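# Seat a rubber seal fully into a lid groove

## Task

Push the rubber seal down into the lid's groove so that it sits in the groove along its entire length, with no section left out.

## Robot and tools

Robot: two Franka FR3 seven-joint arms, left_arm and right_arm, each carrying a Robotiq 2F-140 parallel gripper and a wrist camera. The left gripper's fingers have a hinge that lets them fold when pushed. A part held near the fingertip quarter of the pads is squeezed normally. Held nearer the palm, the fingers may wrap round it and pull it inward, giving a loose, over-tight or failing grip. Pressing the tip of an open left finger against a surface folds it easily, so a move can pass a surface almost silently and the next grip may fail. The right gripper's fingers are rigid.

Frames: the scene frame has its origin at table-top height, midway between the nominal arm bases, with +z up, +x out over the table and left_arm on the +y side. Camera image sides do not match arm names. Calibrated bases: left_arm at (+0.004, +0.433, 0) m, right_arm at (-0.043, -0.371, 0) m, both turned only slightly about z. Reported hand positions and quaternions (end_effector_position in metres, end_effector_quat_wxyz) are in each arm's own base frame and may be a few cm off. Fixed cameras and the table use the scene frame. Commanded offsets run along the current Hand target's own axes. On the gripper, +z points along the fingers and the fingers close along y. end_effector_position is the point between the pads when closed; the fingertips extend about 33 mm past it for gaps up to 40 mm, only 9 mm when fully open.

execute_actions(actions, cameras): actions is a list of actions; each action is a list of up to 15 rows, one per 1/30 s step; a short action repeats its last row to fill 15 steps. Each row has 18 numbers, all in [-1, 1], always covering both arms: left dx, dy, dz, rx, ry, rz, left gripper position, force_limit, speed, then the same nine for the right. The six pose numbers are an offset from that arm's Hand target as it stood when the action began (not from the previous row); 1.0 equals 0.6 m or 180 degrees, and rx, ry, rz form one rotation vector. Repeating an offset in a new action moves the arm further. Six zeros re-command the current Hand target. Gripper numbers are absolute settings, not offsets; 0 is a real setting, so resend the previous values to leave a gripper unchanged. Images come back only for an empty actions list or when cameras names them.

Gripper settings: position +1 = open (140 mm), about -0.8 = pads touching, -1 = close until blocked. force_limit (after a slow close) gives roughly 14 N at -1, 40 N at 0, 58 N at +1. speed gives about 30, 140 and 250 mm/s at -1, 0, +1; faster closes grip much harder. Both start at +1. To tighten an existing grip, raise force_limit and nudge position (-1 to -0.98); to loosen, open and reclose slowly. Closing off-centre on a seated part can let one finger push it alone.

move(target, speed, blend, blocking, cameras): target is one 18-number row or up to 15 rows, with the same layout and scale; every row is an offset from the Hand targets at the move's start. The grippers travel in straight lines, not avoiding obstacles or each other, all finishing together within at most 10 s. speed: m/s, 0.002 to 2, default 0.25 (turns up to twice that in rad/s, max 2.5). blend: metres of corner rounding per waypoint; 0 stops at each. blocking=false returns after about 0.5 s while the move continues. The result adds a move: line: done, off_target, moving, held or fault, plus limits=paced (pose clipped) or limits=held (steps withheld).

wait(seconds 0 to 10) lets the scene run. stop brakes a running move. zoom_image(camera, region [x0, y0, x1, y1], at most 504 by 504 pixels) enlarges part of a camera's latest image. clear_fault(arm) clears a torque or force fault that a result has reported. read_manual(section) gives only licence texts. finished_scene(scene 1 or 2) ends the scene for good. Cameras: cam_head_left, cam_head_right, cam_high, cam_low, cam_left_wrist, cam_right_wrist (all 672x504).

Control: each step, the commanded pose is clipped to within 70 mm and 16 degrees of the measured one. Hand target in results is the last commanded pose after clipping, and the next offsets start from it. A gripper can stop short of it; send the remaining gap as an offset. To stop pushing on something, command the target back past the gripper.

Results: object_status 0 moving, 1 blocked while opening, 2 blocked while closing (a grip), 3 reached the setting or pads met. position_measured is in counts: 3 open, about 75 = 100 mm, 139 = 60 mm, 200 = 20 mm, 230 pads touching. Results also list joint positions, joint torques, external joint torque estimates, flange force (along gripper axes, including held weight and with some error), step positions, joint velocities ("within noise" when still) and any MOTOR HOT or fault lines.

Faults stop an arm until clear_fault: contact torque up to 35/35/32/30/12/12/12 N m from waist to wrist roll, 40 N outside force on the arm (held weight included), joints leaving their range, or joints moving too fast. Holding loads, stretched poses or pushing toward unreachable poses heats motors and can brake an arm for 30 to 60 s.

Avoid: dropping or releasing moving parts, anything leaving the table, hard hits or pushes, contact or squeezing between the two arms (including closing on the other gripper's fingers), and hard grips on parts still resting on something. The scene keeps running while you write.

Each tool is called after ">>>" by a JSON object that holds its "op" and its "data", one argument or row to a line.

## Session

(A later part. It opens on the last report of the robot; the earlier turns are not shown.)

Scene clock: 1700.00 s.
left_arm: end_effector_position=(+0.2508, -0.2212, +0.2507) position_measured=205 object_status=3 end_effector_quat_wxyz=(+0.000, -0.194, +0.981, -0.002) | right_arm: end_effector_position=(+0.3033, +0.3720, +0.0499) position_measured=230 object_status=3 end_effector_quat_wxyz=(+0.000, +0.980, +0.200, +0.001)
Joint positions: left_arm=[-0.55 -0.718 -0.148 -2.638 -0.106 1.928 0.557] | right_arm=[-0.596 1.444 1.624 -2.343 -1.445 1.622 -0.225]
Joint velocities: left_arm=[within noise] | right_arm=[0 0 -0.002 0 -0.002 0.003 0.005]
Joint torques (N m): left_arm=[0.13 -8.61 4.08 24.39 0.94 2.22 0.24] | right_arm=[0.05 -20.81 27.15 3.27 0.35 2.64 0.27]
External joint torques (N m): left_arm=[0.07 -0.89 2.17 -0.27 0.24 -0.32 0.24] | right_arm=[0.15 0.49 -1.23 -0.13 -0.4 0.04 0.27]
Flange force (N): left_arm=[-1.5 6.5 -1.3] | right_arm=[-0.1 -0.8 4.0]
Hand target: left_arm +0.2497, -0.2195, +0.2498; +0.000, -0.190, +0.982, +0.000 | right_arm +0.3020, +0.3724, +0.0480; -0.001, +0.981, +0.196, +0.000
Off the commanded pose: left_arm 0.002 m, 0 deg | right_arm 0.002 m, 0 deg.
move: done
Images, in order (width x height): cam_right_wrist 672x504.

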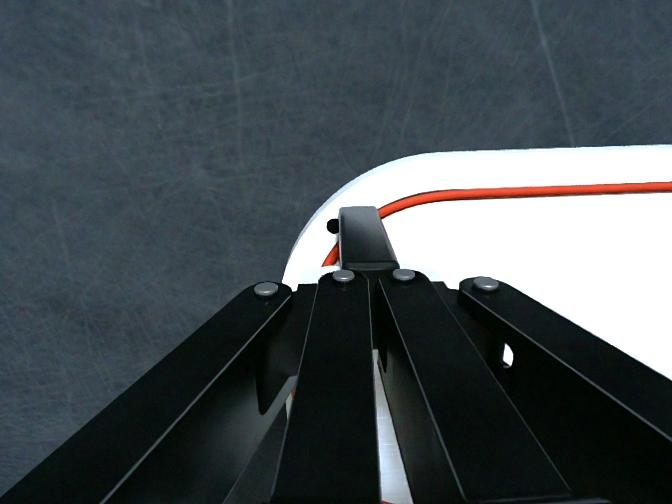

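>>> {"op": "move", "data": {
  "target": [
    [0, 0, 0, 0, 0, 0, -0.6, -1, -1, 0, 0, -0.2867, 0, 0, 0, -1, -1, -1],
    [0, 0, 0, 0, 0, 0, -0.6, -1, -1, -0.1515, 0.7893, -0.2867, 0, 0, 0, -1, -1, -1]
  ],
  "speed": [0.08, 0.12],
  "blend": [0.03, 0]
}}

>>> {"op": "move", "data": {
  "target": [
    [0, 0, 0, 0, 0, 0, -1, -1, -1, 0, 0, 0, 0, 0, 0, -1, -1, -1],
    [0.2605, -0.471, 0.15, 0, 0, 0, -1, -1, -1, 0, 0, 0, 0, 0, 0, -1, -1, -1]
  ],
  "speed": 0.1,
  "cameras": ["cam_left_wrist", "cam_head_left"]
}}

Scene clock: 1732.47 s.
left_arm: end_effector_position=(+0.2508, -0.2212, +0.2507) position_measured=205 object_status=3 end_effector_quat_wxyz=(+0.000, -0.194, +0.981, -0.002) | right_arm: end_effector_position=(+0.4008, -0.0984, +0.2201) position_measured=230 object_status=3 end_effector_quat_wxyz=(-0.001, +0.981, +0.193, +0.002)
Joint positions: left_arm=[-0.55 -0.718 -0.148 -2.638 -0.106 1.928 0.557] | right_arm=[-1.588 1.8 2.176 -2.352 -1.293 0.988 -1.183]
Joint velocities: left_arm=[within noise] | right_arm=[0 -0.001 0 0 0.001 0 -0.007]
Joint torques (N m): left_arm=[0.12 -8.57 4.12 24.39 0.94 2.22 0.25] | right_arm=[-0.97 -23.58 23.58 3.09 0.46 2.61 -0.13]
External joint torques (N m): left_arm=[0.12 -0.8 2.28 -0.41 0.24 -0.34 0.25] | right_arm=[-1.03 0.76 0.59 0.31 -0.24 -0.07 -0.13]
Flange force (N): left_arm=[-1.7 6.6 -1.1] | right_arm=[-3.0 1.7 1.3]
Hand target: left_arm +0.2497, -0.2195, +0.2498; +0.000, -0.190, +0.982, +0.000 | right_arm +0.4005, -0.0999, +0.2192; -0.001, +0.981, +0.196, +0.000
Off the commanded pose: left_arm 0.002 m, 0 deg | right_arm 0.002 m, 0 deg.
move: done

Scene clock: 1737.80 s.
left_arm: end_effector_position=(+0.2103, -0.5408, +0.1604) position_measured=230 object_status=3 end_effector_quat_wxyz=(-0.001, -0.188, +0.982, -0.002) | right_arm: end_effector_position=(+0.4007, -0.0987, +0.2198) position_measured=230 object_status=3 end_effector_quat_wxyz=(-0.001, +0.981, +0.194, +0.001)
Joint positions: left_arm=[-0.624 0.184 -0.598 -2.03 0.124 2.183 -0.093] | right_arm=[-1.589 1.8 2.175 -2.352 -1.293 0.988 -1.185]
Joint velocities: left_arm=[-0.001 -0.001 0 0.002 0.002 0 -0.004] | right_arm=[within noise]
Joint torques (N m): left_arm=[-0.05 -31.44 -1.33 24.1 0.89 2.29 -0.19] | right_arm=[-1 -23.75 23.59 3.12 0.63 2.65 -0.16]
External joint torques (N m): left_arm=[0.04 1.15 2.01 0.38 0.27 -0.34 -0.19] | right_arm=[-1.07 0.59 0.58 0.38 -0.08 -0.02 -0.16]
Flange force (N): left_arm=[-0.8 -7.2 1.5] | right_arm=[-2.9 1.7 0.6]
Hand target: left_arm +0.2103, -0.5401, +0.1597; +0.000, -0.190, +0.982, +0.000 | right_arm +0.4005, -0.0999, +0.2192; -0.001, +0.981, +0.196, +0.000
Off the commanded pose: left_arm 0.001 m, 0 deg | right_arm 0.001 m, 0 deg.
move: done
Images, in order (width x height): cam_head_left 672x504, cam_left_wrist 672x504.

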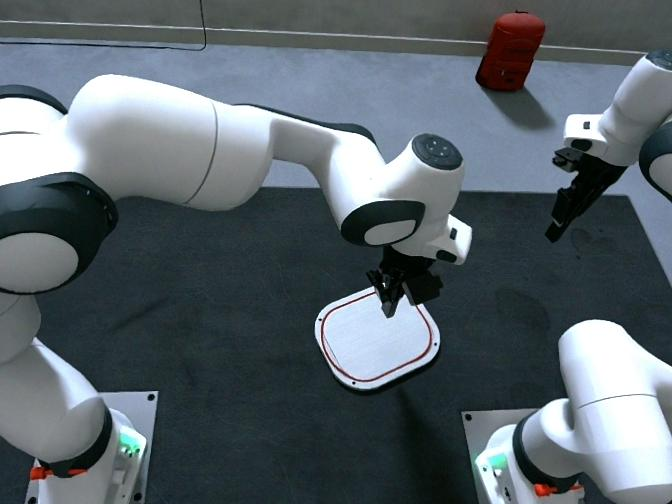

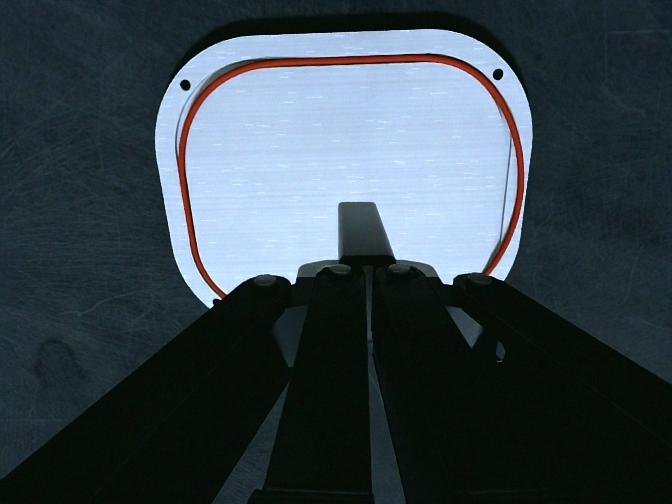

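>>> {"op": "zoom_image", "data": {
  "camera": "cam_left_wrist",
  "region": [150, 20, 350, 310]
}}

>>> {"op": "zoom_image", "data": {
  "camera": "cam_left_wrist",
  "region": [340, 20, 540, 310]
}}

Scaled by 1.738 from the camera's 672x504 image, which has a finer 960x720 frame.

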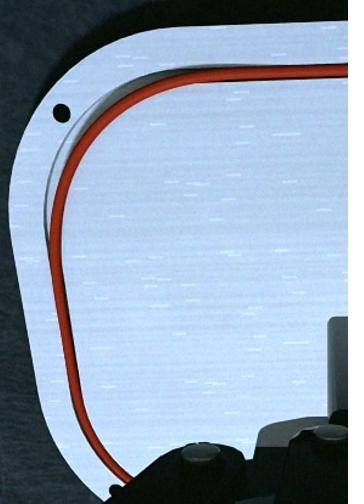

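Scaled by 1.738 from the camera's 672x504 image, which has a finer 960x720 frame.

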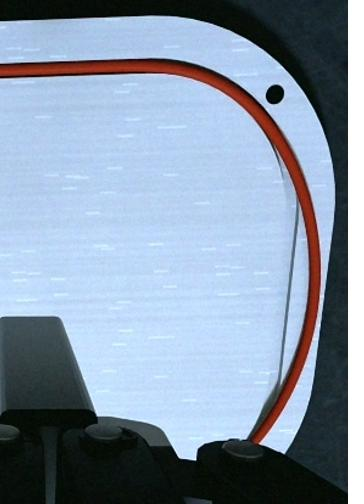

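>>> {"op": "move", "data": {
  "target": [0.0542, -0.1283, 0.1662, 0, 0, 0, -1, -1, -1, 0, 0, 0, 0, 0, 0, -1, -1, -1],
  "speed": 0.08,
  "cameras": ["cam_left_wrist"]
}}

>>> {"op": "zoom_image", "data": {
  "camera": "cam_left_wrist",
  "region": [210, 90, 430, 290]
}}

Scene clock: 1812.90 s.
left_arm: end_effector_position=(+0.2085, -0.6218, +0.0596) position_measured=230 object_status=3 end_effector_quat_wxyz=(-0.001, -0.187, +0.982, +0.002) | right_arm: end_effector_position=(+0.4007, -0.0987, +0.2198) position_measured=230 object_status=3 end_effector_quat_wxyz=(-0.001, +0.981, +0.194, +0.001)
Joint positions: left_arm=[-0.829 0.562 -0.473 -1.771 0.317 2.252 -0.249] | right_arm=[-1.589 1.8 2.175 -2.352 -1.293 0.988 -1.185]
Joint velocities: left_arm=[0 -0.001 0.001 0.002 0.001 0.001 -0.005] | right_arm=[within noise]
Joint torques (N m): left_arm=[-0.14 -44.34 -6.05 22.72 0.56 2.81 -0.28] | right_arm=[-1.05 -23.83 23.64 3.12 0.63 2.65 -0.16]
External joint torques (N m): left_arm=[-0.13 0.44 1.69 0.48 -0.03 0.21 -0.28] | right_arm=[-1.07 0.47 0.68 0.32 -0.07 -0.02 -0.16]
Flange force (N): left_arm=[0.4 -4.1 2.1] | right_arm=[-3.0 1.5 0.3]
Hand target: left_arm +0.2089, -0.6236, +0.0600; +0.000, -0.190, +0.982, +0.000 | right_arm +0.4005, -0.0999, +0.2192; -0.001, +0.981, +0.196, +0.000
Off the commanded pose: left_arm 0.002 m, 0 deg | right_arm 0.001 m, 0 deg.
move: done
Images, in order (width x height): cam_left_wrist 672x504.

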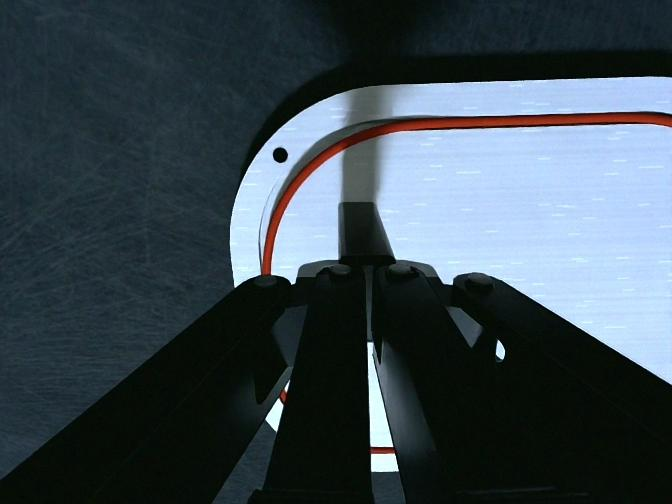

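Scaled by 2.291 from the camera's 672x504 image, which has a finer 960x720 frame.

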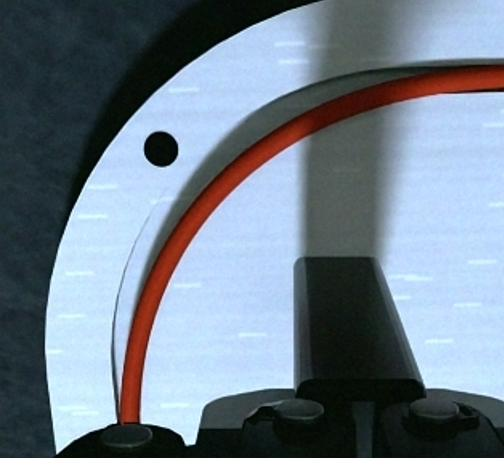

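>>> {"op": "move", "data": {
  "target": [0, 0, 0.0158, 0, 0, 0, -1, -1, -1, 0, 0, 0, 0, 0, 0, -1, -1, -1],
  "speed": 0.02
}}

>>> {"op": "move", "data": {
  "target": [0, 0, 0.0033, 0, 0, 0, -1, -1, -1, 0, 0, 0, 0, 0, 0, -1, -1, -1],
  "speed": 0.01
}}

>>> {"op": "move", "data": {
  "target": [0, 0, 0.0025, 0, 0, 0, -1, -1, -1, 0, 0, 0, 0, 0, 0, -1, -1, -1],
  "speed": 0.01
}}

Scene clock: 1824.73 s.
left_arm: end_effector_position=(+0.2092, -0.6232, +0.0519) position_measured=230 object_status=3 end_effector_quat_wxyz=(-0.001, -0.189, +0.982, +0.001) | right_arm: end_effector_position=(+0.4007, -0.0987, +0.2198) position_measured=230 object_status=3 end_effector_quat_wxyz=(-0.001, +0.981, +0.194, +0.001)
Joint positions: left_arm=[-0.837 0.575 -0.461 -1.771 0.32 2.269 -0.253] | right_arm=[-1.589 1.8 2.175 -2.352 -1.293 0.988 -1.185]
Joint velocities: left_arm=[-0.002 0 0 -0.001 0.001 0.004 0] | right_arm=[within noise]
Joint torques (N m): left_arm=[0.08 -44.25 -5.89 22.23 0.71 2.85 -0.23] | right_arm=[-0.98 -23.75 23.61 3.1 0.64 2.64 -0.11]
External joint torques (N m): left_arm=[0.12 0.94 1.86 0.1 0.13 0.25 -0.23] | right_arm=[-0.93 0.6 0.56 0.31 -0.06 -0.02 -0.11]
Flange force (N): left_arm=[0.0 -3.5 3.3] | right_arm=[-2.8 1.3 0.6]
Hand target: left_arm +0.2089, -0.6236, +0.0505; +0.000, -0.190, +0.982, +0.000 | right_arm +0.4005, -0.0999, +0.2192; -0.001, +0.981, +0.196, +0.000
Off the commanded pose: left_arm 0.001 m, 0 deg | right_arm 0.001 m, 0 deg.
move: done

Scene clock: 1825.43 s.
left_arm: end_effector_position=(+0.2097, -0.6236, +0.0504) position_measured=230 object_status=3 end_effector_quat_wxyz=(+0.000, -0.189, +0.982, +0.000) | right_arm: end_effector_position=(+0.4007, -0.0987, +0.2198) position_measured=230 object_status=3 end_effector_quat_wxyz=(-0.001, +0.981, +0.194, +0.001)
Joint positions: left_arm=[-0.841 0.577 -0.457 -1.771 0.32 2.273 -0.253] | right_arm=[-1.589 1.8 2.175 -2.352 -1.293 0.988 -1.185]
Joint velocities: left_arm=[-0.003 0.001 0.004 0 0.001 0.003 -0.001] | right_arm=[within noise]
Joint torques (N m): left_arm=[0.04 -44.1 -5.84 22.08 0.55 2.86 -0.19] | right_arm=[-0.98 -23.8 23.62 3.06 0.63 2.64 -0.17]
External joint torques (N m): left_arm=[-0.04 1.24 1.77 -0.09 -0.03 0.24 -0.19] | right_arm=[-1.01 0.5 0.67 0.24 -0.07 -0.03 -0.17]
Flange force (N): left_arm=[0.2 -3.5 3.6] | right_arm=[-3.1 1.4 0.5]
Hand target: left_arm +0.2089, -0.6236, +0.0485; +0.000, -0.190, +0.982, +0.000 | right_arm +0.4005, -0.0999, +0.2192; -0.001, +0.981, +0.196, +0.000
Off the commanded pose: left_arm 0.002 m, 0 deg | right_arm 0.001 m, 0 deg.
move: done

Scene clock: 1826.13 s.
left_arm: end_effector_position=(+0.2098, -0.6238, +0.0491) position_measured=230 object_status=3 end_effector_quat_wxyz=(+0.000, -0.189, +0.982, +0.000) | right_arm: end_effector_position=(+0.4007, -0.0987, +0.2198) position_measured=230 object_status=3 end_effector_quat_wxyz=(-0.001, +0.981, +0.194, +0.001)
Joint positions: left_arm=[-0.844 0.579 -0.453 -1.771 0.32 2.276 -0.253] | right_arm=[-1.589 1.8 2.175 -2.352 -1.293 0.988 -1.185]
Joint torques (N m): left_arm=[0.08 -44.14 -6.21 21.92 0.54 2.82 -0.16] | right_arm=[-1.01 -23.74 23.57 3.13 0.62 2.67 -0.2]
External joint torques (N m): left_arm=[-0.08 1.08 1.27 -0.15 -0.04 0.22 -0.16] | right_arm=[-1 0.53 0.59 0.34 -0.09 0 -0.2]
Flange force (N): left_arm=[0.3 -2.5 3.0] | right_arm=[-2.8 1.7 0.6]
Hand target: left_arm +0.2089, -0.6236, +0.0470; +0.000, -0.190, +0.982, +0.000 | right_arm +0.4005, -0.0999, +0.2192; -0.001, +0.981, +0.196, +0.000
Off the commanded pose: left_arm 0.002 m, 0 deg | right_arm 0.001 m, 0 deg.
move: done

>>> {"op": "move", "data": {
  "target": [0, 0, 0.0025, 0, 0, 0, -1, -1, -1, 0, 0, 0, 0, 0, 0, -1, -1, -1],
  "speed": 0.01
}}

>>> {"op": "move", "data": {
  "target": [0, 0, 0.0017, 0, 0, 0, -1, -1, -1, 0, 0, 0, 0, 0, 0, -1, -1, -1],
  "speed": 0.01
}}

>>> {"op": "move", "data": {
  "target": [0, 0, 0.0017, 0, 0, 0, -1, -1, -1, 0, 0, 0, 0, 0, 0, -1, -1, -1],
  "speed": 0.01
}}

Scene clock: 1836.33 s.
left_arm: end_effector_position=(+0.2099, -0.6238, +0.0476) position_measured=230 object_status=3 end_effector_quat_wxyz=(+0.000, -0.189, +0.982, +0.000) | right_arm: end_effector_position=(+0.4007, -0.0987, +0.2198) position_measured=230 object_status=3 end_effector_quat_wxyz=(-0.001, +0.981, +0.194, +0.001)
Joint positions: left_arm=[-0.846 0.58 -0.451 -1.772 0.32 2.279 -0.253] | right_arm=[-1.589 1.8 2.175 -2.352 -1.293 0.988 -1.185]
Joint torques (N m): left_arm=[-0.09 -44.2 -5.64 21.85 0.55 2.78 -0.16] | right_arm=[-1.03 -23.75 23.59 3.11 0.63 2.64 -0.16]
External joint torques (N m): left_arm=[-0.15 1.09 1.91 -0.19 -0.03 0.18 -0.16] | right_arm=[-1.07 0.57 0.6 0.31 -0.08 -0.03 -0.16]
Flange force (N): left_arm=[0.2 -2.9 3.4] | right_arm=[-3.1 1.5 0.7]
Hand target: left_arm +0.2089, -0.6236, +0.0455; +0.000, -0.190, +0.982, +0.000 | right_arm +0.4005, -0.0999, +0.2192; -0.001, +0.981, +0.196, +0.000
Off the commanded pose: left_arm 0.002 m, 0 deg | right_arm 0.001 m, 0 deg.
move: done

Scene clock: 1837.03 s.
left_arm: end_effector_position=(+0.2099, -0.6239, +0.0466) position_measured=230 object_status=3 end_effector_quat_wxyz=(+0.000, -0.189, +0.982, +0.000) | right_arm: end_effector_position=(+0.4007, -0.0987, +0.2198) position_measured=230 object_status=3 end_effector_quat_wxyz=(-0.001, +0.981, +0.194, +0.001)
Joint positions: left_arm=[-0.848 0.582 -0.448 -1.772 0.32 2.281 -0.253] | right_arm=[-1.589 1.8 2.175 -2.352 -1.293 0.988 -1.185]
Joint torques (N m): left_arm=[0.04 -44.22 -5.18 21.83 0.56 2.8 -0.21] | right_arm=[-0.98 -23.71 23.61 3.15 0.61 2.65 -0.16]
External joint torques (N m): left_arm=[0.06 1.35 2.44 -0.32 -0.02 0.17 -0.21] | right_arm=[-0.94 0.65 0.53 0.36 -0.09 -0.02 -0.16]
Flange force (N): left_arm=[-0.1 -3.0 4.1] | right_arm=[-2.7 1.6 0.7]
Hand target: left_arm +0.2089, -0.6236, +0.0445; +0.000, -0.190, +0.982, +0.000 | right_arm +0.4005, -0.0999, +0.2192; -0.001, +0.981, +0.196, +0.000
Off the commanded pose: left_arm 0.002 m, 0 deg | right_arm 0.001 m, 0 deg.
move: done

Scene clock: 1837.73 s.
left_arm: end_effector_position=(+0.2099, -0.6239, +0.0456) position_measured=230 object_status=3 end_effector_quat_wxyz=(+0.000, -0.189, +0.982, +0.000) | right_arm: end_effector_position=(+0.4007, -0.0987, +0.2198) position_measured=230 object_status=3 end_effector_quat_wxyz=(-0.001, +0.981, +0.194, +0.001)
Joint positions: left_arm=[-0.849 0.583 -0.447 -1.772 0.32 2.283 -0.253] | right_arm=[-1.589 1.8 2.175 -2.352 -1.293 0.988 -1.185]
Joint torques (N m): left_arm=[-0.35 -44.29 -5.99 21.84 0.55 2.83 -0.19] | right_arm=[-1 -23.73 23.59 3.12 0.62 2.65 -0.18]
External joint torques (N m): left_arm=[-0.35 0.99 1.56 -0.12 -0.02 0.23 -0.19] | right_arm=[-1.01 0.61 0.52 0.31 -0.08 -0.03 -0.18]
Flange force (N): left_arm=[0.6 -2.8 3.2] | right_arm=[-2.9 1.6 0.8]
Hand target: left_arm +0.2089, -0.6236, +0.0435; +0.000, -0.190, +0.982, +0.000 | right_arm +0.4005, -0.0999, +0.2192; -0.001, +0.981, +0.196, +0.000
Off the commanded pose: left_arm 0.002 m, 0 deg | right_arm 0.001 m, 0 deg.
move: done

>>> {"op": "move", "data": {
  "target": [0, 0, 0.0017, 0, 0, 0, -1, -1, -1, 0, 0, 0, 0, 0, 0, -1, -1, -1],
  "speed": 0.01
}}

>>> {"op": "move", "data": {
  "target": [0, 0, 0.0017, 0, 0, 0, -1, -1, -1, 0, 0, 0, 0, 0, 0, -1, -1, -1],
  "speed": 0.01
}}

>>> {"op": "move", "data": {
  "target": [0, 0, 0.0017, 0, 0, 0, -1, -1, -1, 0, 0, 0, 0, 0, 0, -1, -1, -1],
  "speed": 0.01,
  "cameras": ["cam_left_wrist"]
}}

Scene clock: 1852.13 s.
left_arm: end_effector_position=(+0.2099, -0.6239, +0.0453) position_measured=230 object_status=3 end_effector_quat_wxyz=(+0.000, -0.189, +0.982, +0.000) | right_arm: end_effector_position=(+0.4007, -0.0987, +0.2198) position_measured=230 object_status=3 end_effector_quat_wxyz=(-0.001, +0.981, +0.194, +0.001)
Joint positions: left_arm=[-0.85 0.584 -0.446 -1.772 0.32 2.284 -0.253] | right_arm=[-1.589 1.8 2.175 -2.352 -1.293 0.988 -1.185]
Joint torques (N m): left_arm=[-0.27 -42.99 -5.52 21.14 0.55 2.98 -0.2] | right_arm=[-0.94 -23.73 23.61 3.11 0.61 2.66 -0.14]
External joint torques (N m): left_arm=[-0.27 2.43 2.03 -0.9 -0.03 0.37 -0.2] | right_arm=[-1.05 0.63 0.65 0.38 -0.1 -0.01 -0.14]
Flange force (N): left_arm=[0.5 -3.0 6.2] | right_arm=[-3.0 1.6 0.6]
Hand target: left_arm +0.2089, -0.6236, +0.0425; +0.000, -0.190, +0.982, +0.000 | right_arm +0.4005, -0.0999, +0.2192; -0.001, +0.981, +0.196, +0.000
Off the commanded pose: left_arm 0.003 m, 0 deg | right_arm 0.001 m, 0 deg.
move: done

Scene clock: 1852.83 s.
left_arm: end_effector_position=(+0.2099, -0.6240, +0.0453) position_measured=230 object_status=3 end_effector_quat_wxyz=(+0.000, -0.189, +0.982, +0.000) | right_arm: end_effector_position=(+0.4007, -0.0987, +0.2198) position_measured=230 object_status=3 end_effector_quat_wxyz=(-0.001, +0.981, +0.194, +0.001)
Joint positions: left_arm=[-0.851 0.583 -0.445 -1.772 0.32 2.284 -0.253] | right_arm=[-1.589 1.8 2.175 -2.352 -1.293 0.988 -1.185]
Joint torques (N m): left_arm=[-0.46 -42.08 -5 20.66 0.58 3.2 -0.18] | right_arm=[-0.96 -23.76 23.62 3.1 0.61 2.65 -0.16]
External joint torques (N m): left_arm=[-0.44 3.63 2.61 -1.55 0 0.56 -0.18] | right_arm=[-0.96 0.56 0.61 0.33 -0.09 -0.02 -0.16]
Flange force (N): left_arm=[0.6 -3.4 9.1] | right_arm=[-2.7 1.5 0.5]
Hand target: left_arm +0.2089, -0.6236, +0.0414; +0.000, -0.190, +0.982, +0.000 | right_arm +0.4005, -0.0999, +0.2192; -0.001, +0.981, +0.196, +0.000
Off the commanded pose: left_arm 0.004 m, 0 deg | right_arm 0.001 m, 0 deg.
move: off_target (left_arm)

Scene clock: 1853.53 s.
left_arm: end_effector_position=(+0.2099, -0.6240, +0.0452) position_measured=230 object_status=3 end_effector_quat_wxyz=(+0.001, -0.189, +0.982, +0.000) | right_arm: end_effector_position=(+0.4007, -0.0987, +0.2198) position_measured=230 object_status=3 end_effector_quat_wxyz=(-0.001, +0.981, +0.194, +0.001)
Joint positions: left_arm=[-0.852 0.583 -0.444 -1.772 0.32 2.284 -0.254] | right_arm=[-1.589 1.8 2.175 -2.352 -1.293 0.988 -1.185]
Joint torques (N m): left_arm=[-0.31 -41.15 -5.12 20.49 0.65 3.46 -0.2] | right_arm=[-1.04 -23.78 23.59 3.09 0.61 2.65 -0.15]
External joint torques (N m): left_arm=[-0.17 4.5 2.56 -1.58 0.08 0.84 -0.2] | right_arm=[-0.93 0.49 0.58 0.24 -0.09 -0.01 -0.15]
Flange force (N): left_arm=[0.5 -4.9 10.9] | right_arm=[-2.7 1.4 0.6]
Hand target: left_arm +0.2089, -0.6236, +0.0404; +0.000, -0.190, +0.982, +0.000 | right_arm +0.4005, -0.0999, +0.2192; -0.001, +0.981, +0.196, +0.000
Off the commanded pose: left_arm 0.005 m, 0 deg | right_arm 0.001 m, 0 deg.
move: off_target (left_arm)
Images, in order (width x height): cam_left_wrist 672x504.

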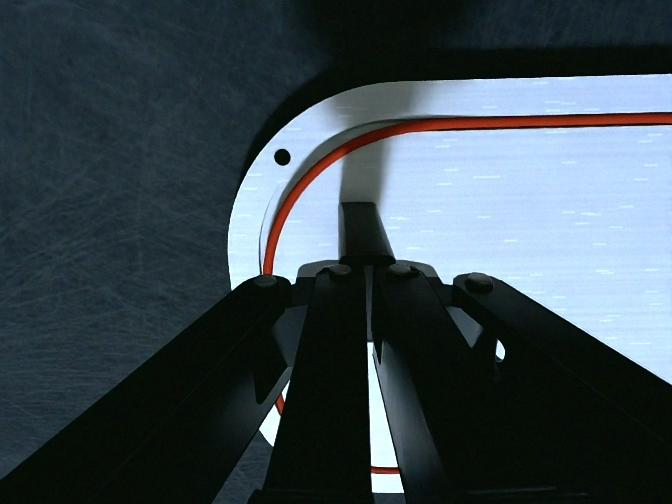

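>>> {"op": "zoom_image", "data": {
  "camera": "cam_left_wrist",
  "region": [240, 90, 440, 290]
}}

Scaled by 2.520 from the camera's 672x504 image, which has a finer 960x720 frame.

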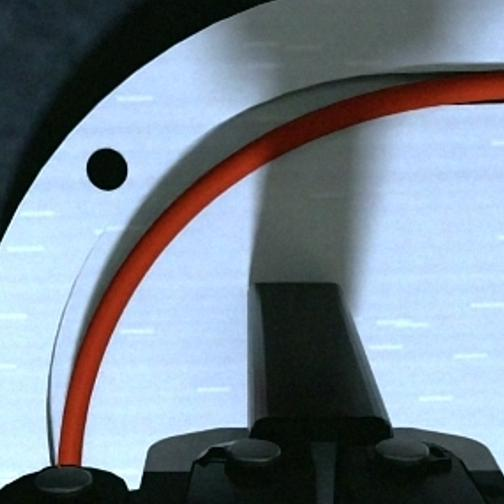

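>>> {"op": "move", "data": {
  "target": [
    [0, 0, -0.016, 0, 0, 0, -1, -1, -1, 0, 0, 0, 0, 0, 0, -1, -1, -1],
    [0.0147, -0.0163, -0.016, 0, 0, 0, -1, -1, -1, 0, 0, 0, 0, 0, 0, -1, -1, -1],
    [0.0147, -0.0163, -0.0035, 0, 0, 0, -1, -1, -1, 0, 0, 0, 0, 0, 0, -1, -1, -1]
  ],
  "speed": [0.02, 0.02, 0.01],
  "cameras": ["cam_left_wrist"]
}}

>>> {"op": "zoom_image", "data": {
  "camera": "cam_left_wrist",
  "region": [240, 90, 440, 290]
}}

Scene clock: 1926.53 s.
left_arm: end_effector_position=(+0.2045, -0.6351, +0.0453) position_measured=230 object_status=3 end_effector_quat_wxyz=(+0.000, -0.189, +0.982, +0.001) | right_arm: end_effector_position=(+0.4007, -0.0987, +0.2198) position_measured=230 object_status=3 end_effector_quat_wxyz=(-0.001, +0.981, +0.194, +0.001)
Joint positions: left_arm=[-0.881 0.609 -0.434 -1.727 0.318 2.263 -0.26] | right_arm=[-1.589 1.8 2.175 -2.352 -1.293 0.988 -1.185]
Joint torques (N m): left_arm=[-0.41 -43.26 -5.62 21.67 0.67 3.39 -0.18] | right_arm=[-1.04 -23.7 23.58 3.08 0.62 2.67 -0.15]
External joint torques (N m): left_arm=[-0.48 3.36 1.96 -0.63 0.08 0.77 -0.18] | right_arm=[-1.11 0.64 0.61 0.3 -0.09 -0.01 -0.15]
Flange force (N): left_arm=[1.1 -6.3 8.2] | right_arm=[-3.2 1.5 0.9]
Hand target: left_arm +0.2044, -0.6359, +0.0425; +0.000, -0.190, +0.982, +0.000 | right_arm +0.4005, -0.0999, +0.2192; -0.001, +0.981, +0.196, +0.000
Off the commanded pose: left_arm 0.003 m, 0 deg | right_arm 0.001 m, 0 deg.
move: done
Images, in order (width x height): cam_left_wrist 672x504.

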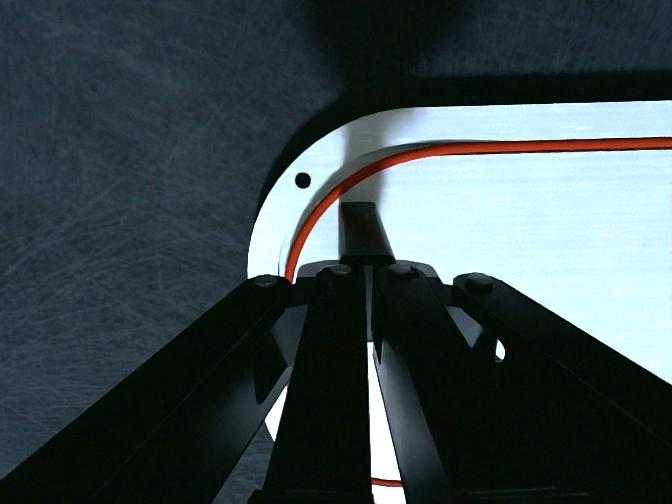

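Scaled by 2.520 from the camera's 672x504 image, which has a finer 960x720 frame.

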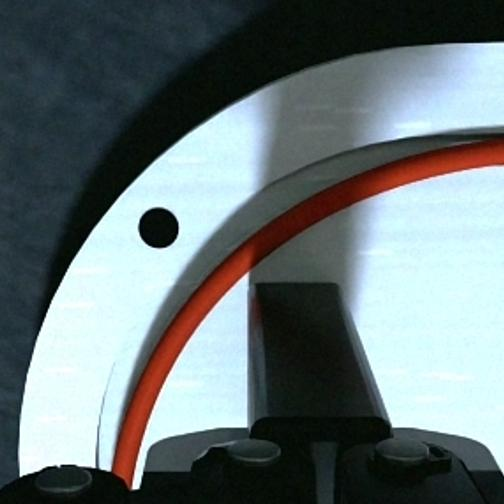

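>>> {"op": "move", "data": {
  "target": [0.0157, -0.0157, 0, 0, 0, 0, -1, -1, -1, 0, 0, 0, 0, 0, 0, -1, -1, -1],
  "speed": 0.012,
  "cameras": ["cam_left_wrist"]
}}

>>> {"op": "zoom_image", "data": {
  "camera": "cam_left_wrist",
  "region": [240, 90, 440, 290]
}}

Scene clock: 1934.43 s.
left_arm: end_effector_position=(+0.2013, -0.6494, +0.0455) position_measured=230 object_status=3 end_effector_quat_wxyz=(+0.001, -0.188, +0.982, -0.003) | right_arm: end_effector_position=(+0.4007, -0.0987, +0.2198) position_measured=230 object_status=3 end_effector_quat_wxyz=(-0.001, +0.981, +0.194, +0.001)
Joint positions: left_arm=[-0.912 0.635 -0.419 -1.679 0.318 2.253 -0.267] | right_arm=[-1.589 1.8 2.175 -2.352 -1.293 0.988 -1.185]
Joint torques (N m): left_arm=[-0.5 -45.19 -6.44 22.01 0.39 2.45 -0.24] | right_arm=[-0.97 -23.79 23.59 3.16 0.62 2.66 -0.16]
External joint torques (N m): left_arm=[-0.33 2.42 1.28 -0.38 -0.2 -0.18 -0.24] | right_arm=[-0.9 0.46 0.59 0.32 -0.08 -0.01 -0.16]
Flange force (N): left_arm=[1.1 -6.2 4.3] | right_arm=[-2.5 1.5 0.3]
Hand target: left_arm +0.1992, -0.6482, +0.0425; +0.000, -0.190, +0.982, +0.000 | right_arm +0.4005, -0.0999, +0.2192; -0.001, +0.981, +0.196, +0.000
Off the commanded pose: left_arm 0.004 m, 0 deg | right_arm 0.001 m, 0 deg.
move: off_target (left_arm)
Images, in order (width x height): cam_left_wrist 672x504.

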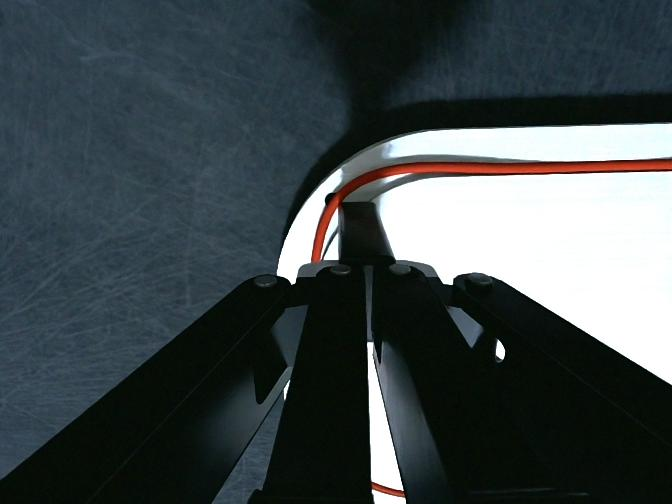

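Scaled by 2.520 from the camera's 672x504 image, which has a finer 960x720 frame.

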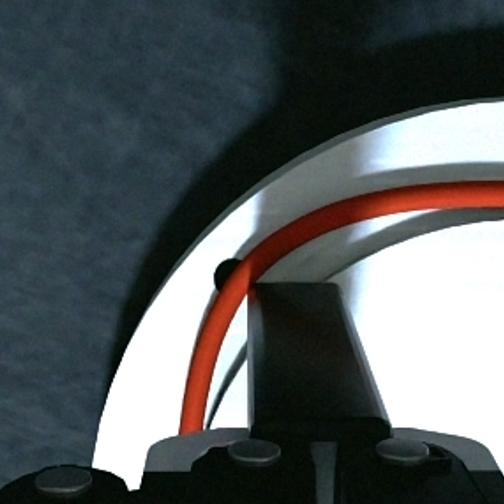

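>>> {"op": "move", "data": {
  "target": [0, 0, -0.0167, 0, 0, 0, -1, -1, -1, 0, 0, 0, 0, 0, 0, -1, -1, -1],
  "speed": 0.02,
  "cameras": ["cam_left_wrist"]
}}

>>> {"op": "zoom_image", "data": {
  "camera": "cam_left_wrist",
  "region": [240, 90, 440, 290]
}}

Scene clock: 1948.83 s.
left_arm: end_effector_position=(+0.1989, -0.6488, +0.0516) position_measured=230 object_status=3 end_effector_quat_wxyz=(+0.001, -0.189, +0.982, -0.001) | right_arm: end_effector_position=(+0.4007, -0.0987, +0.2198) position_measured=230 object_status=3 end_effector_quat_wxyz=(-0.001, +0.981, +0.194, +0.001)
Joint positions: left_arm=[-0.912 0.626 -0.423 -1.677 0.312 2.237 -0.267] | right_arm=[-1.589 1.8 2.175 -2.352 -1.293 0.988 -1.185]
Joint velocities: left_arm=[-0.001 0 -0.001 0 -0.003 -0.004 0] | right_arm=[within noise]
Joint torques (N m): left_arm=[0.76 -47.39 -6.59 22.8 0.29 2.26 -0.01] | right_arm=[-1 -23.82 23.57 3.1 0.62 2.65 -0.1]
External joint torques (N m): left_arm=[0.81 0.32 1.04 0.15 -0.32 -0.38 -0.01] | right_arm=[-0.93 0.47 0.55 0.24 -0.07 -0.01 -0.1]
Flange force (N): left_arm=[-1.1 -2.0 -0.1] | right_arm=[-2.7 1.2 0.5]
Hand target: left_arm +0.1992, -0.6482, +0.0525; +0.000, -0.190, +0.982, +0.000 | right_arm +0.4005, -0.0999, +0.2192; -0.001, +0.981, +0.196, +0.000
Off the commanded pose: left_arm 0.001 m, 0 deg | right_arm 0.001 m, 0 deg.
move: done
Images, in order (width x height): cam_left_wrist 672x504.

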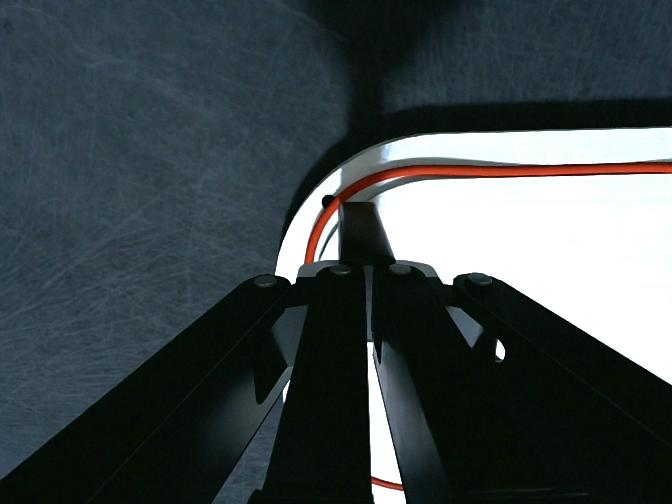

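Scaled by 2.520 from the camera's 672x504 image, which has a finer 960x720 frame.

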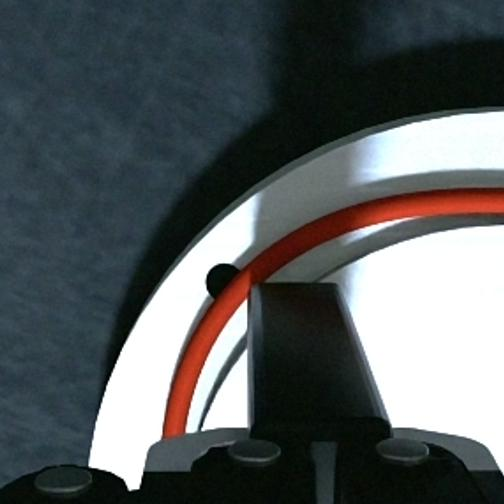

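>>> {"op": "zoom_image", "data": {
  "camera": "cam_left_wrist",
  "region": [370, 130, 530, 230]
}}

>>> {"op": "zoom_image", "data": {
  "camera": "cam_left_wrist",
  "region": [290, 170, 390, 270]
}}

Scaled by 3.150 from the camera's 672x504 image, which has a finer 960x720 frame.

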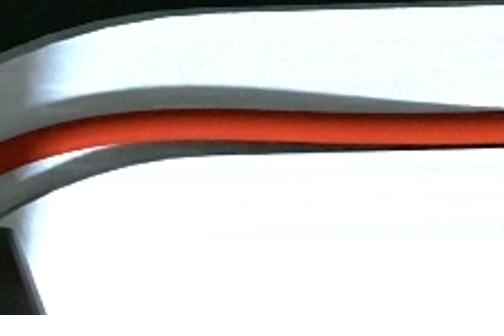

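Scaled by 5.040 from the camera's 672x504 image, which has a finer 960x720 frame.

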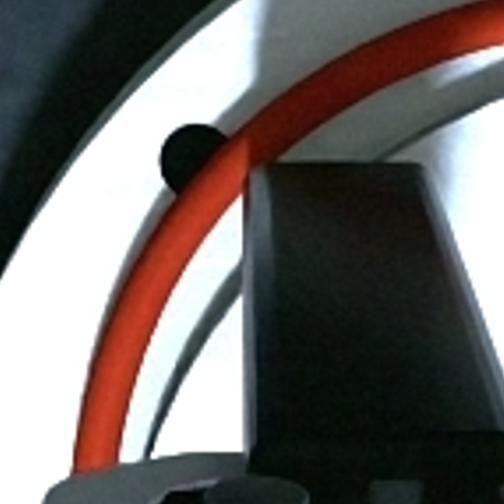

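>>> {"op": "move", "data": {
  "target": [-0.04, 0.05, -0.06, 0, 0, 0, -1, -1, -1, 0, 0, 0, 0, 0, 0, -1, -1, -1],
  "speed": 0.06,
  "cameras": ["cam_left_wrist"]
}}

>>> {"op": "zoom_image", "data": {
  "camera": "cam_left_wrist",
  "region": [200, 80, 420, 280]
}}

Scene clock: 1988.10 s.
left_arm: end_effector_position=(+0.2109, -0.6135, +0.0894) position_measured=230 object_status=3 end_effector_quat_wxyz=(+0.001, -0.193, +0.981, -0.002) | right_arm: end_effector_position=(+0.4007, -0.0987, +0.2198) position_measured=230 object_status=3 end_effector_quat_wxyz=(-0.001, +0.981, +0.194, +0.001)
Joint positions: left_arm=[-0.819 0.484 -0.47 -1.806 0.271 2.231 -0.228] | right_arm=[-1.589 1.8 2.175 -2.352 -1.293 0.988 -1.185]
Joint velocities: left_arm=[0.001 0.001 0 0.001 0.002 -0.001 0.007] | right_arm=[within noise]
Joint torques (N m): left_arm=[0.75 -42.9 -5.8 22.54 0.44 2.3 0.28] | right_arm=[-1.02 -23.73 23.63 3.11 0.62 2.65 -0.15]
External joint torques (N m): left_arm=[0.8 0.33 0.95 -0.29 -0.16 -0.33 0.28] | right_arm=[-1.08 0.62 0.62 0.38 -0.1 -0.02 -0.15]
Flange force (N): left_arm=[-1.8 0.3 -0.1] | right_arm=[-3.0 1.7 0.6]
Hand target: left_arm +0.2102, -0.6114, +0.0885; +0.000, -0.190, +0.982, +0.000 | right_arm +0.4005, -0.0999, +0.2192; -0.001, +0.981, +0.196, +0.000
Off the commanded pose: left_arm 0.002 m, 0 deg | right_arm 0.001 m, 0 deg.
move: done
Images, in order (width x height): cam_left_wrist 672x504.

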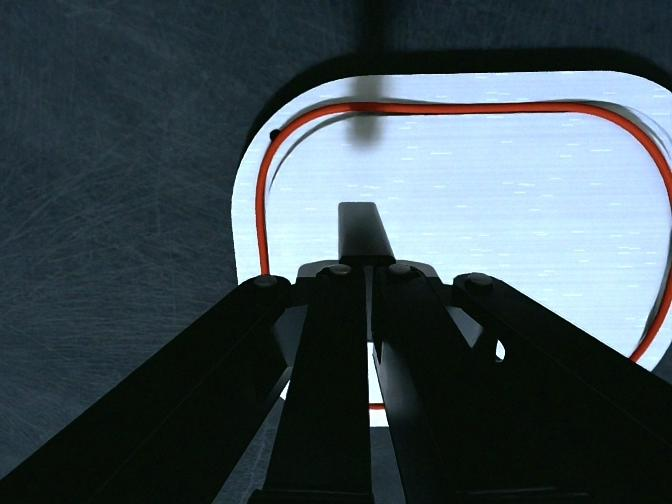

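Scaled by 2.291 from the camera's 672x504 image, which has a finer 960x720 frame.

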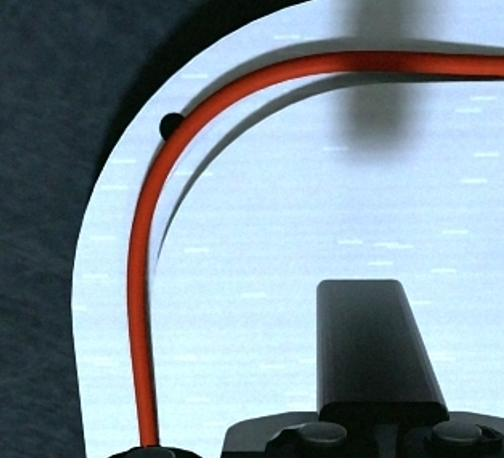

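>>> {"op": "move", "data": {
  "target": [
    [-0.0408, -0.0848, 0, 0, 0, 0, -1, -1, -1, 0, 0, 0, 0, 0, 0, -1, -1, -1],
    [-0.0408, -0.0848, 0.0558, 0, 0, 0, -1, -1, -1, 0, 0, 0, 0, 0, 0, -1, -1, -1]
  ],
  "speed": [0.06, 0.04],
  "cameras": ["cam_left_wrist"]
}}

>>> {"op": "zoom_image", "data": {
  "camera": "cam_left_wrist",
  "region": [260, 40, 480, 240]
}}

Scene clock: 2047.03 s.
left_arm: end_effector_position=(+0.2521, -0.6491, +0.0563) position_measured=230 object_status=3 end_effector_quat_wxyz=(-0.001, -0.190, +0.982, +0.001) | right_arm: end_effector_position=(+0.4007, -0.0987, +0.2198) position_measured=230 object_status=3 end_effector_quat_wxyz=(-0.001, +0.981, +0.194, +0.001)
Joint positions: left_arm=[-0.85 0.677 -0.428 -1.579 0.321 2.183 -0.193] | right_arm=[-1.589 1.8 2.175 -2.352 -1.293 0.988 -1.185]
Joint velocities: left_arm=[0.002 0 0.001 -0.001 0 0.003 -0.001] | right_arm=[within noise]
Joint torques (N m): left_arm=[-0.11 -48.44 -6.21 22.85 0.82 2.88 -0.13] | right_arm=[-0.98 -23.75 23.57 3.12 0.62 2.64 -0.19]
External joint torques (N m): left_arm=[-0.01 0.67 1.88 0.08 0.2 0.28 -0.13] | right_arm=[-1.01 0.52 0.6 0.31 -0.08 -0.03 -0.19]
Flange force (N): left_arm=[-0.1 -2.8 2.5] | right_arm=[-2.9 1.6 0.5]
Hand target: left_arm +0.2519, -0.6494, +0.0550; +0.000, -0.190, +0.982, +0.000 | right_arm +0.4005, -0.0999, +0.2192; -0.001, +0.981, +0.196, +0.000
Off the commanded pose: left_arm 0.001 m, 0 deg | right_arm 0.001 m, 0 deg.
move: done
Images, in order (width x height): cam_left_wrist 672x504.

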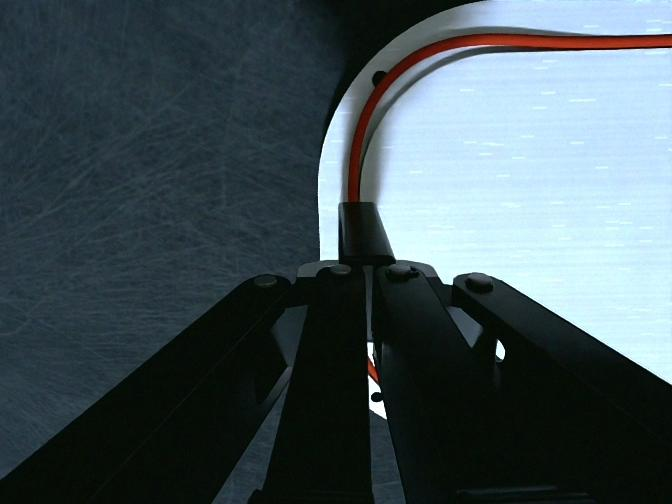

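Scaled by 2.291 from the camera's 672x504 image, which has a finer 960x720 frame.

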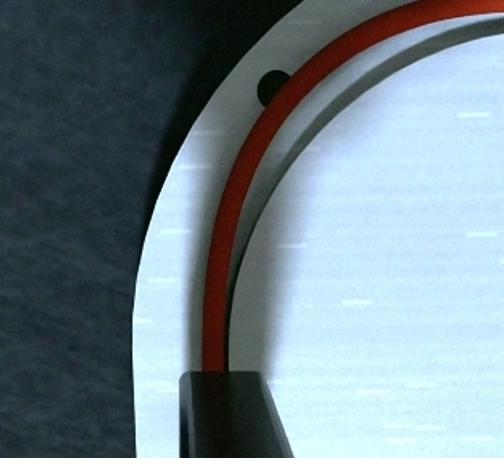

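>>> {"op": "move", "data": {
  "target": [0, 0, 0.0233, 0, 0, 0, -1, -1, -1, 0, 0, 0, 0, 0, 0, -1, -1, -1],
  "speed": 0.015
}}

>>> {"op": "move", "data": {
  "target": [0, 0, 0.005, 0, 0, 0, -1, -1, -1, 0, 0, 0, 0, 0, 0, -1, -1, -1],
  "speed": 0.015,
  "cameras": ["cam_left_wrist"]
}}

Scene clock: 2055.20 s.
left_arm: end_effector_position=(+0.2524, -0.6494, +0.0461) position_measured=230 object_status=3 end_effector_quat_wxyz=(+0.000, -0.189, +0.982, +0.001) | right_arm: end_effector_position=(+0.4007, -0.0987, +0.2198) position_measured=230 object_status=3 end_effector_quat_wxyz=(-0.001, +0.981, +0.194, +0.001)
Joint positions: left_arm=[-0.86 0.691 -0.415 -1.581 0.324 2.202 -0.193] | right_arm=[-1.589 1.8 2.175 -2.352 -1.293 0.988 -1.185]
Joint velocities: left_arm=[-0.005 -0.002 0.003 -0.001 0 0 -0.001] | right_arm=[within noise]
Joint torques (N m): left_arm=[-0.44 -45.07 -5.47 21.39 0.91 3.66 -0.23] | right_arm=[-0.95 -23.78 23.58 3.15 0.62 2.65 -0.14]
External joint torques (N m): left_arm=[-0.45 4.17 2.41 -1.19 0.3 1.07 -0.23] | right_arm=[-0.94 0.46 0.65 0.32 -0.08 -0.01 -0.14]
Flange force (N): left_arm=[0.7 -5.6 9.8] | right_arm=[-2.6 1.4 0.2]
Hand target: left_arm +0.2519, -0.6494, +0.0411; +0.000, -0.190, +0.982, +0.000 | right_arm +0.4005, -0.0999, +0.2192; -0.001, +0.981, +0.196, +0.000
Off the commanded pose: left_arm 0.005 m, 0 deg | right_arm 0.001 m, 0 deg.
move: off_target (left_arm)

Scene clock: 2055.90 s.
left_arm: end_effector_position=(+0.2532, -0.6512, +0.0461) position_measured=230 object_status=3 end_effector_quat_wxyz=(+0.001, -0.189, +0.982, -0.002) | right_arm: end_effector_position=(+0.4007, -0.0987, +0.2198) position_measured=230 object_status=3 end_effector_quat_wxyz=(-0.001, +0.981, +0.194, +0.001)
Joint positions: left_arm=[-0.863 0.691 -0.411 -1.581 0.324 2.209 -0.194] | right_arm=[-1.589 1.8 2.175 -2.352 -1.293 0.988 -1.185]
Joint velocities: left_arm=[-0.003 0 0.004 -0.001 0.001 0.004 0] | right_arm=[within noise]
Joint torques (N m): left_arm=[0.22 -43.97 -5.11 20.89 0.75 3.31 -0.2] | right_arm=[-0.97 -23.68 23.66 3.12 0.62 2.65 -0.17]
External joint torques (N m): left_arm=[0.32 5.57 2.82 -1.8 0.14 0.69 -0.2] | right_arm=[-1.01 0.6 0.67 0.31 -0.08 -0.02 -0.17]
Flange force (N): left_arm=[-0.3 -6.6 11.3] | right_arm=[-3.0 1.5 0.5]
Hand target: left_arm +0.2519, -0.6494, +0.0381; +0.000, -0.190, +0.982, +0.000 | right_arm +0.4005, -0.0999, +0.2192; -0.001, +0.981, +0.196, +0.000
Off the commanded pose: left_arm 0.008 m, 0 deg | right_arm 0.001 m, 0 deg.
move: off_target (left_arm)
Images, in order (width x height): cam_left_wrist 672x504.

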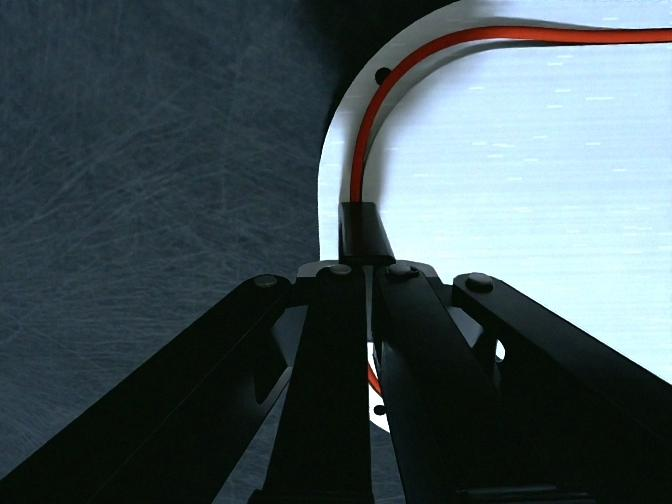

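>>> {"op": "move", "data": {
  "target": [
    [0, 0, -0.0232, 0, 0, 0, -1, -1, -1, 0, 0, 0, 0, 0, 0, -1, -1, -1],
    [0.0275, 0, -0.0232, 0, 0, 0, -1, -1, -1, 0, 0, 0, 0, 0, 0, -1, -1, -1],
    [0.0275, 0, 0.0023, 0, 0, 0, -1, -1, -1, 0, 0, 0, 0, 0, 0, -1, -1, -1]
  ],
  "speed": [0.03, 0.03, 0.02],
  "cameras": ["cam_left_wrist"]
}}

>>> {"op": "zoom_image", "data": {
  "camera": "cam_left_wrist",
  "region": [260, 60, 480, 260]
}}

Scene clock: 2069.27 s.
left_arm: end_effector_position=(+0.2382, -0.6575, +0.0460) position_measured=230 object_status=3 end_effector_quat_wxyz=(+0.001, -0.189, +0.982, -0.003) | right_arm: end_effector_position=(+0.4007, -0.0987, +0.2198) position_measured=230 object_status=3 end_effector_quat_wxyz=(-0.001, +0.981, +0.194, +0.001)
Joint positions: left_arm=[-0.892 0.69 -0.405 -1.581 0.32 2.211 -0.215] | right_arm=[-1.589 1.8 2.175 -2.352 -1.293 0.988 -1.185]
Joint velocities: left_arm=[-0.002 0.001 0.002 0 0 0.004 0] | right_arm=[within noise]
Joint torques (N m): left_arm=[-0.12 -42.52 -4.75 20.69 0.78 3.33 -0.16] | right_arm=[-0.94 -23.76 23.62 3.07 0.62 2.65 -0.15]
External joint torques (N m): left_arm=[-0.23 7.05 2.91 -2.08 0.16 0.7 -0.16] | right_arm=[-0.99 0.58 0.62 0.32 -0.09 -0.02 -0.15]
Flange force (N): left_arm=[0.6 -10.2 13.8] | right_arm=[-2.8 1.5 0.6]
Hand target: left_arm +0.2366, -0.6556, +0.0367; +0.000, -0.190, +0.982, +0.000 | right_arm +0.4005, -0.0999, +0.2192; -0.001, +0.981, +0.196, +0.000
Off the commanded pose: left_arm 0.010 m, 0 deg | right_arm 0.001 m, 0 deg.
move: off_target (left_arm)
Images, in order (width x height): cam_left_wrist 672x504.

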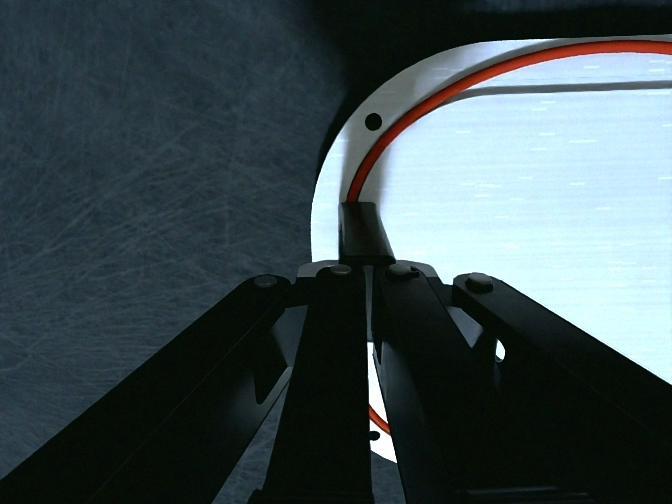

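Scaled by 2.291 from the camera's 672x504 image, which has a finer 960x720 frame.

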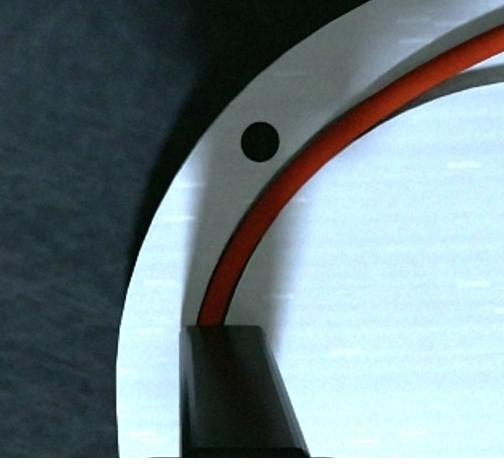

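>>> {"op": "move", "data": {
  "target": [
    [0, 0, -0.0255, 0, 0, 0, -1, -1, -1, 0, 0, 0, 0, 0, 0, -1, -1, -1],
    [0.0248, 0.0032, -0.0255, 0, 0, 0, -1, -1, -1, 0, 0, 0, 0, 0, 0, -1, -1, -1],
    [0.0248, 0.0032, 0.0028, 0, 0, 0, -1, -1, -1, 0, 0, 0, 0, 0, 0, -1, -1, -1]
  ],
  "speed": [0.03, 0.03, 0.02],
  "cameras": ["cam_left_wrist"]
}}

>>> {"op": "zoom_image", "data": {
  "camera": "cam_left_wrist",
  "region": [280, 40, 560, 280]
}}

Scene clock: 2094.33 s.
left_arm: end_effector_position=(+0.2241, -0.6626, +0.0460) position_measured=230 object_status=3 end_effector_quat_wxyz=(+0.001, -0.189, +0.982, -0.005) | right_arm: end_effector_position=(+0.4007, -0.0987, +0.2198) position_measured=230 object_status=3 end_effector_quat_wxyz=(-0.001, +0.981, +0.194, +0.001)
Joint positions: left_arm=[-0.916 0.687 -0.4 -1.586 0.317 2.218 -0.235] | right_arm=[-1.589 1.8 2.175 -2.352 -1.293 0.988 -1.185]
Joint velocities: left_arm=[-0.002 0 0.001 0 -0.001 0.006 0] | right_arm=[within noise]
Joint torques (N m): left_arm=[-0.4 -41.97 -4.61 20.03 0.82 3.32 -0.26] | right_arm=[-0.9 -23.76 23.64 3.15 0.63 2.65 -0.17]
External joint torques (N m): left_arm=[-0.5 7.4 2.91 -2.64 0.21 0.7 -0.26] | right_arm=[-0.81 0.56 0.56 0.31 -0.07 -0.02 -0.17]
Flange force (N): left_arm=[1.3 -8.5 14.6] | right_arm=[-2.4 1.4 0.4]
Hand target: left_arm +0.2221, -0.6594, +0.0350; +0.000, -0.190, +0.982, +0.000 | right_arm +0.4005, -0.0999, +0.2192; -0.001, +0.981, +0.196, +0.000
Off the commanded pose: left_arm 0.012 m, 1 deg | right_arm 0.001 m, 0 deg.
move: off_target (left_arm)
Images, in order (width x height): cam_left_wrist 672x504.

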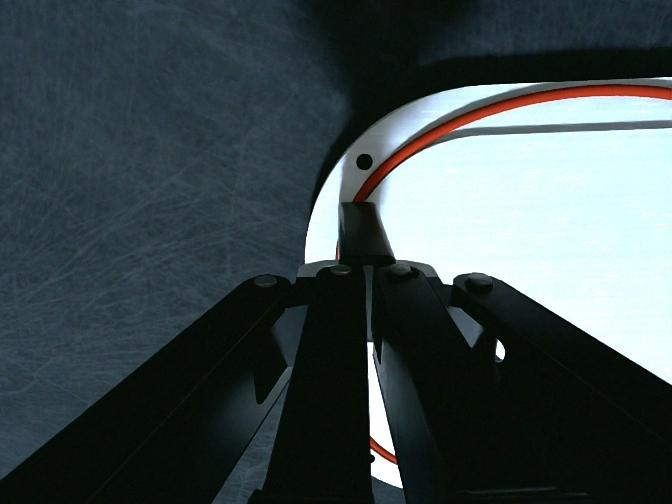

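Scaled by 1.800 from the camera's 672x504 image, which has a finer 960x720 frame.

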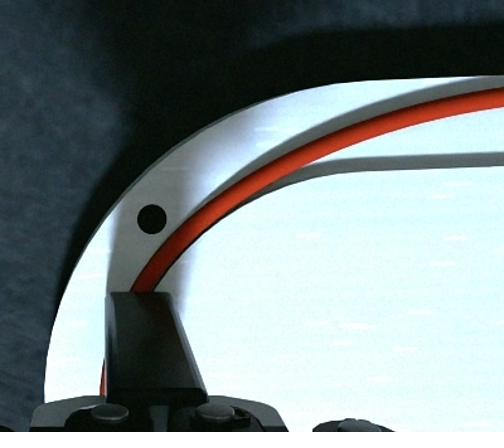

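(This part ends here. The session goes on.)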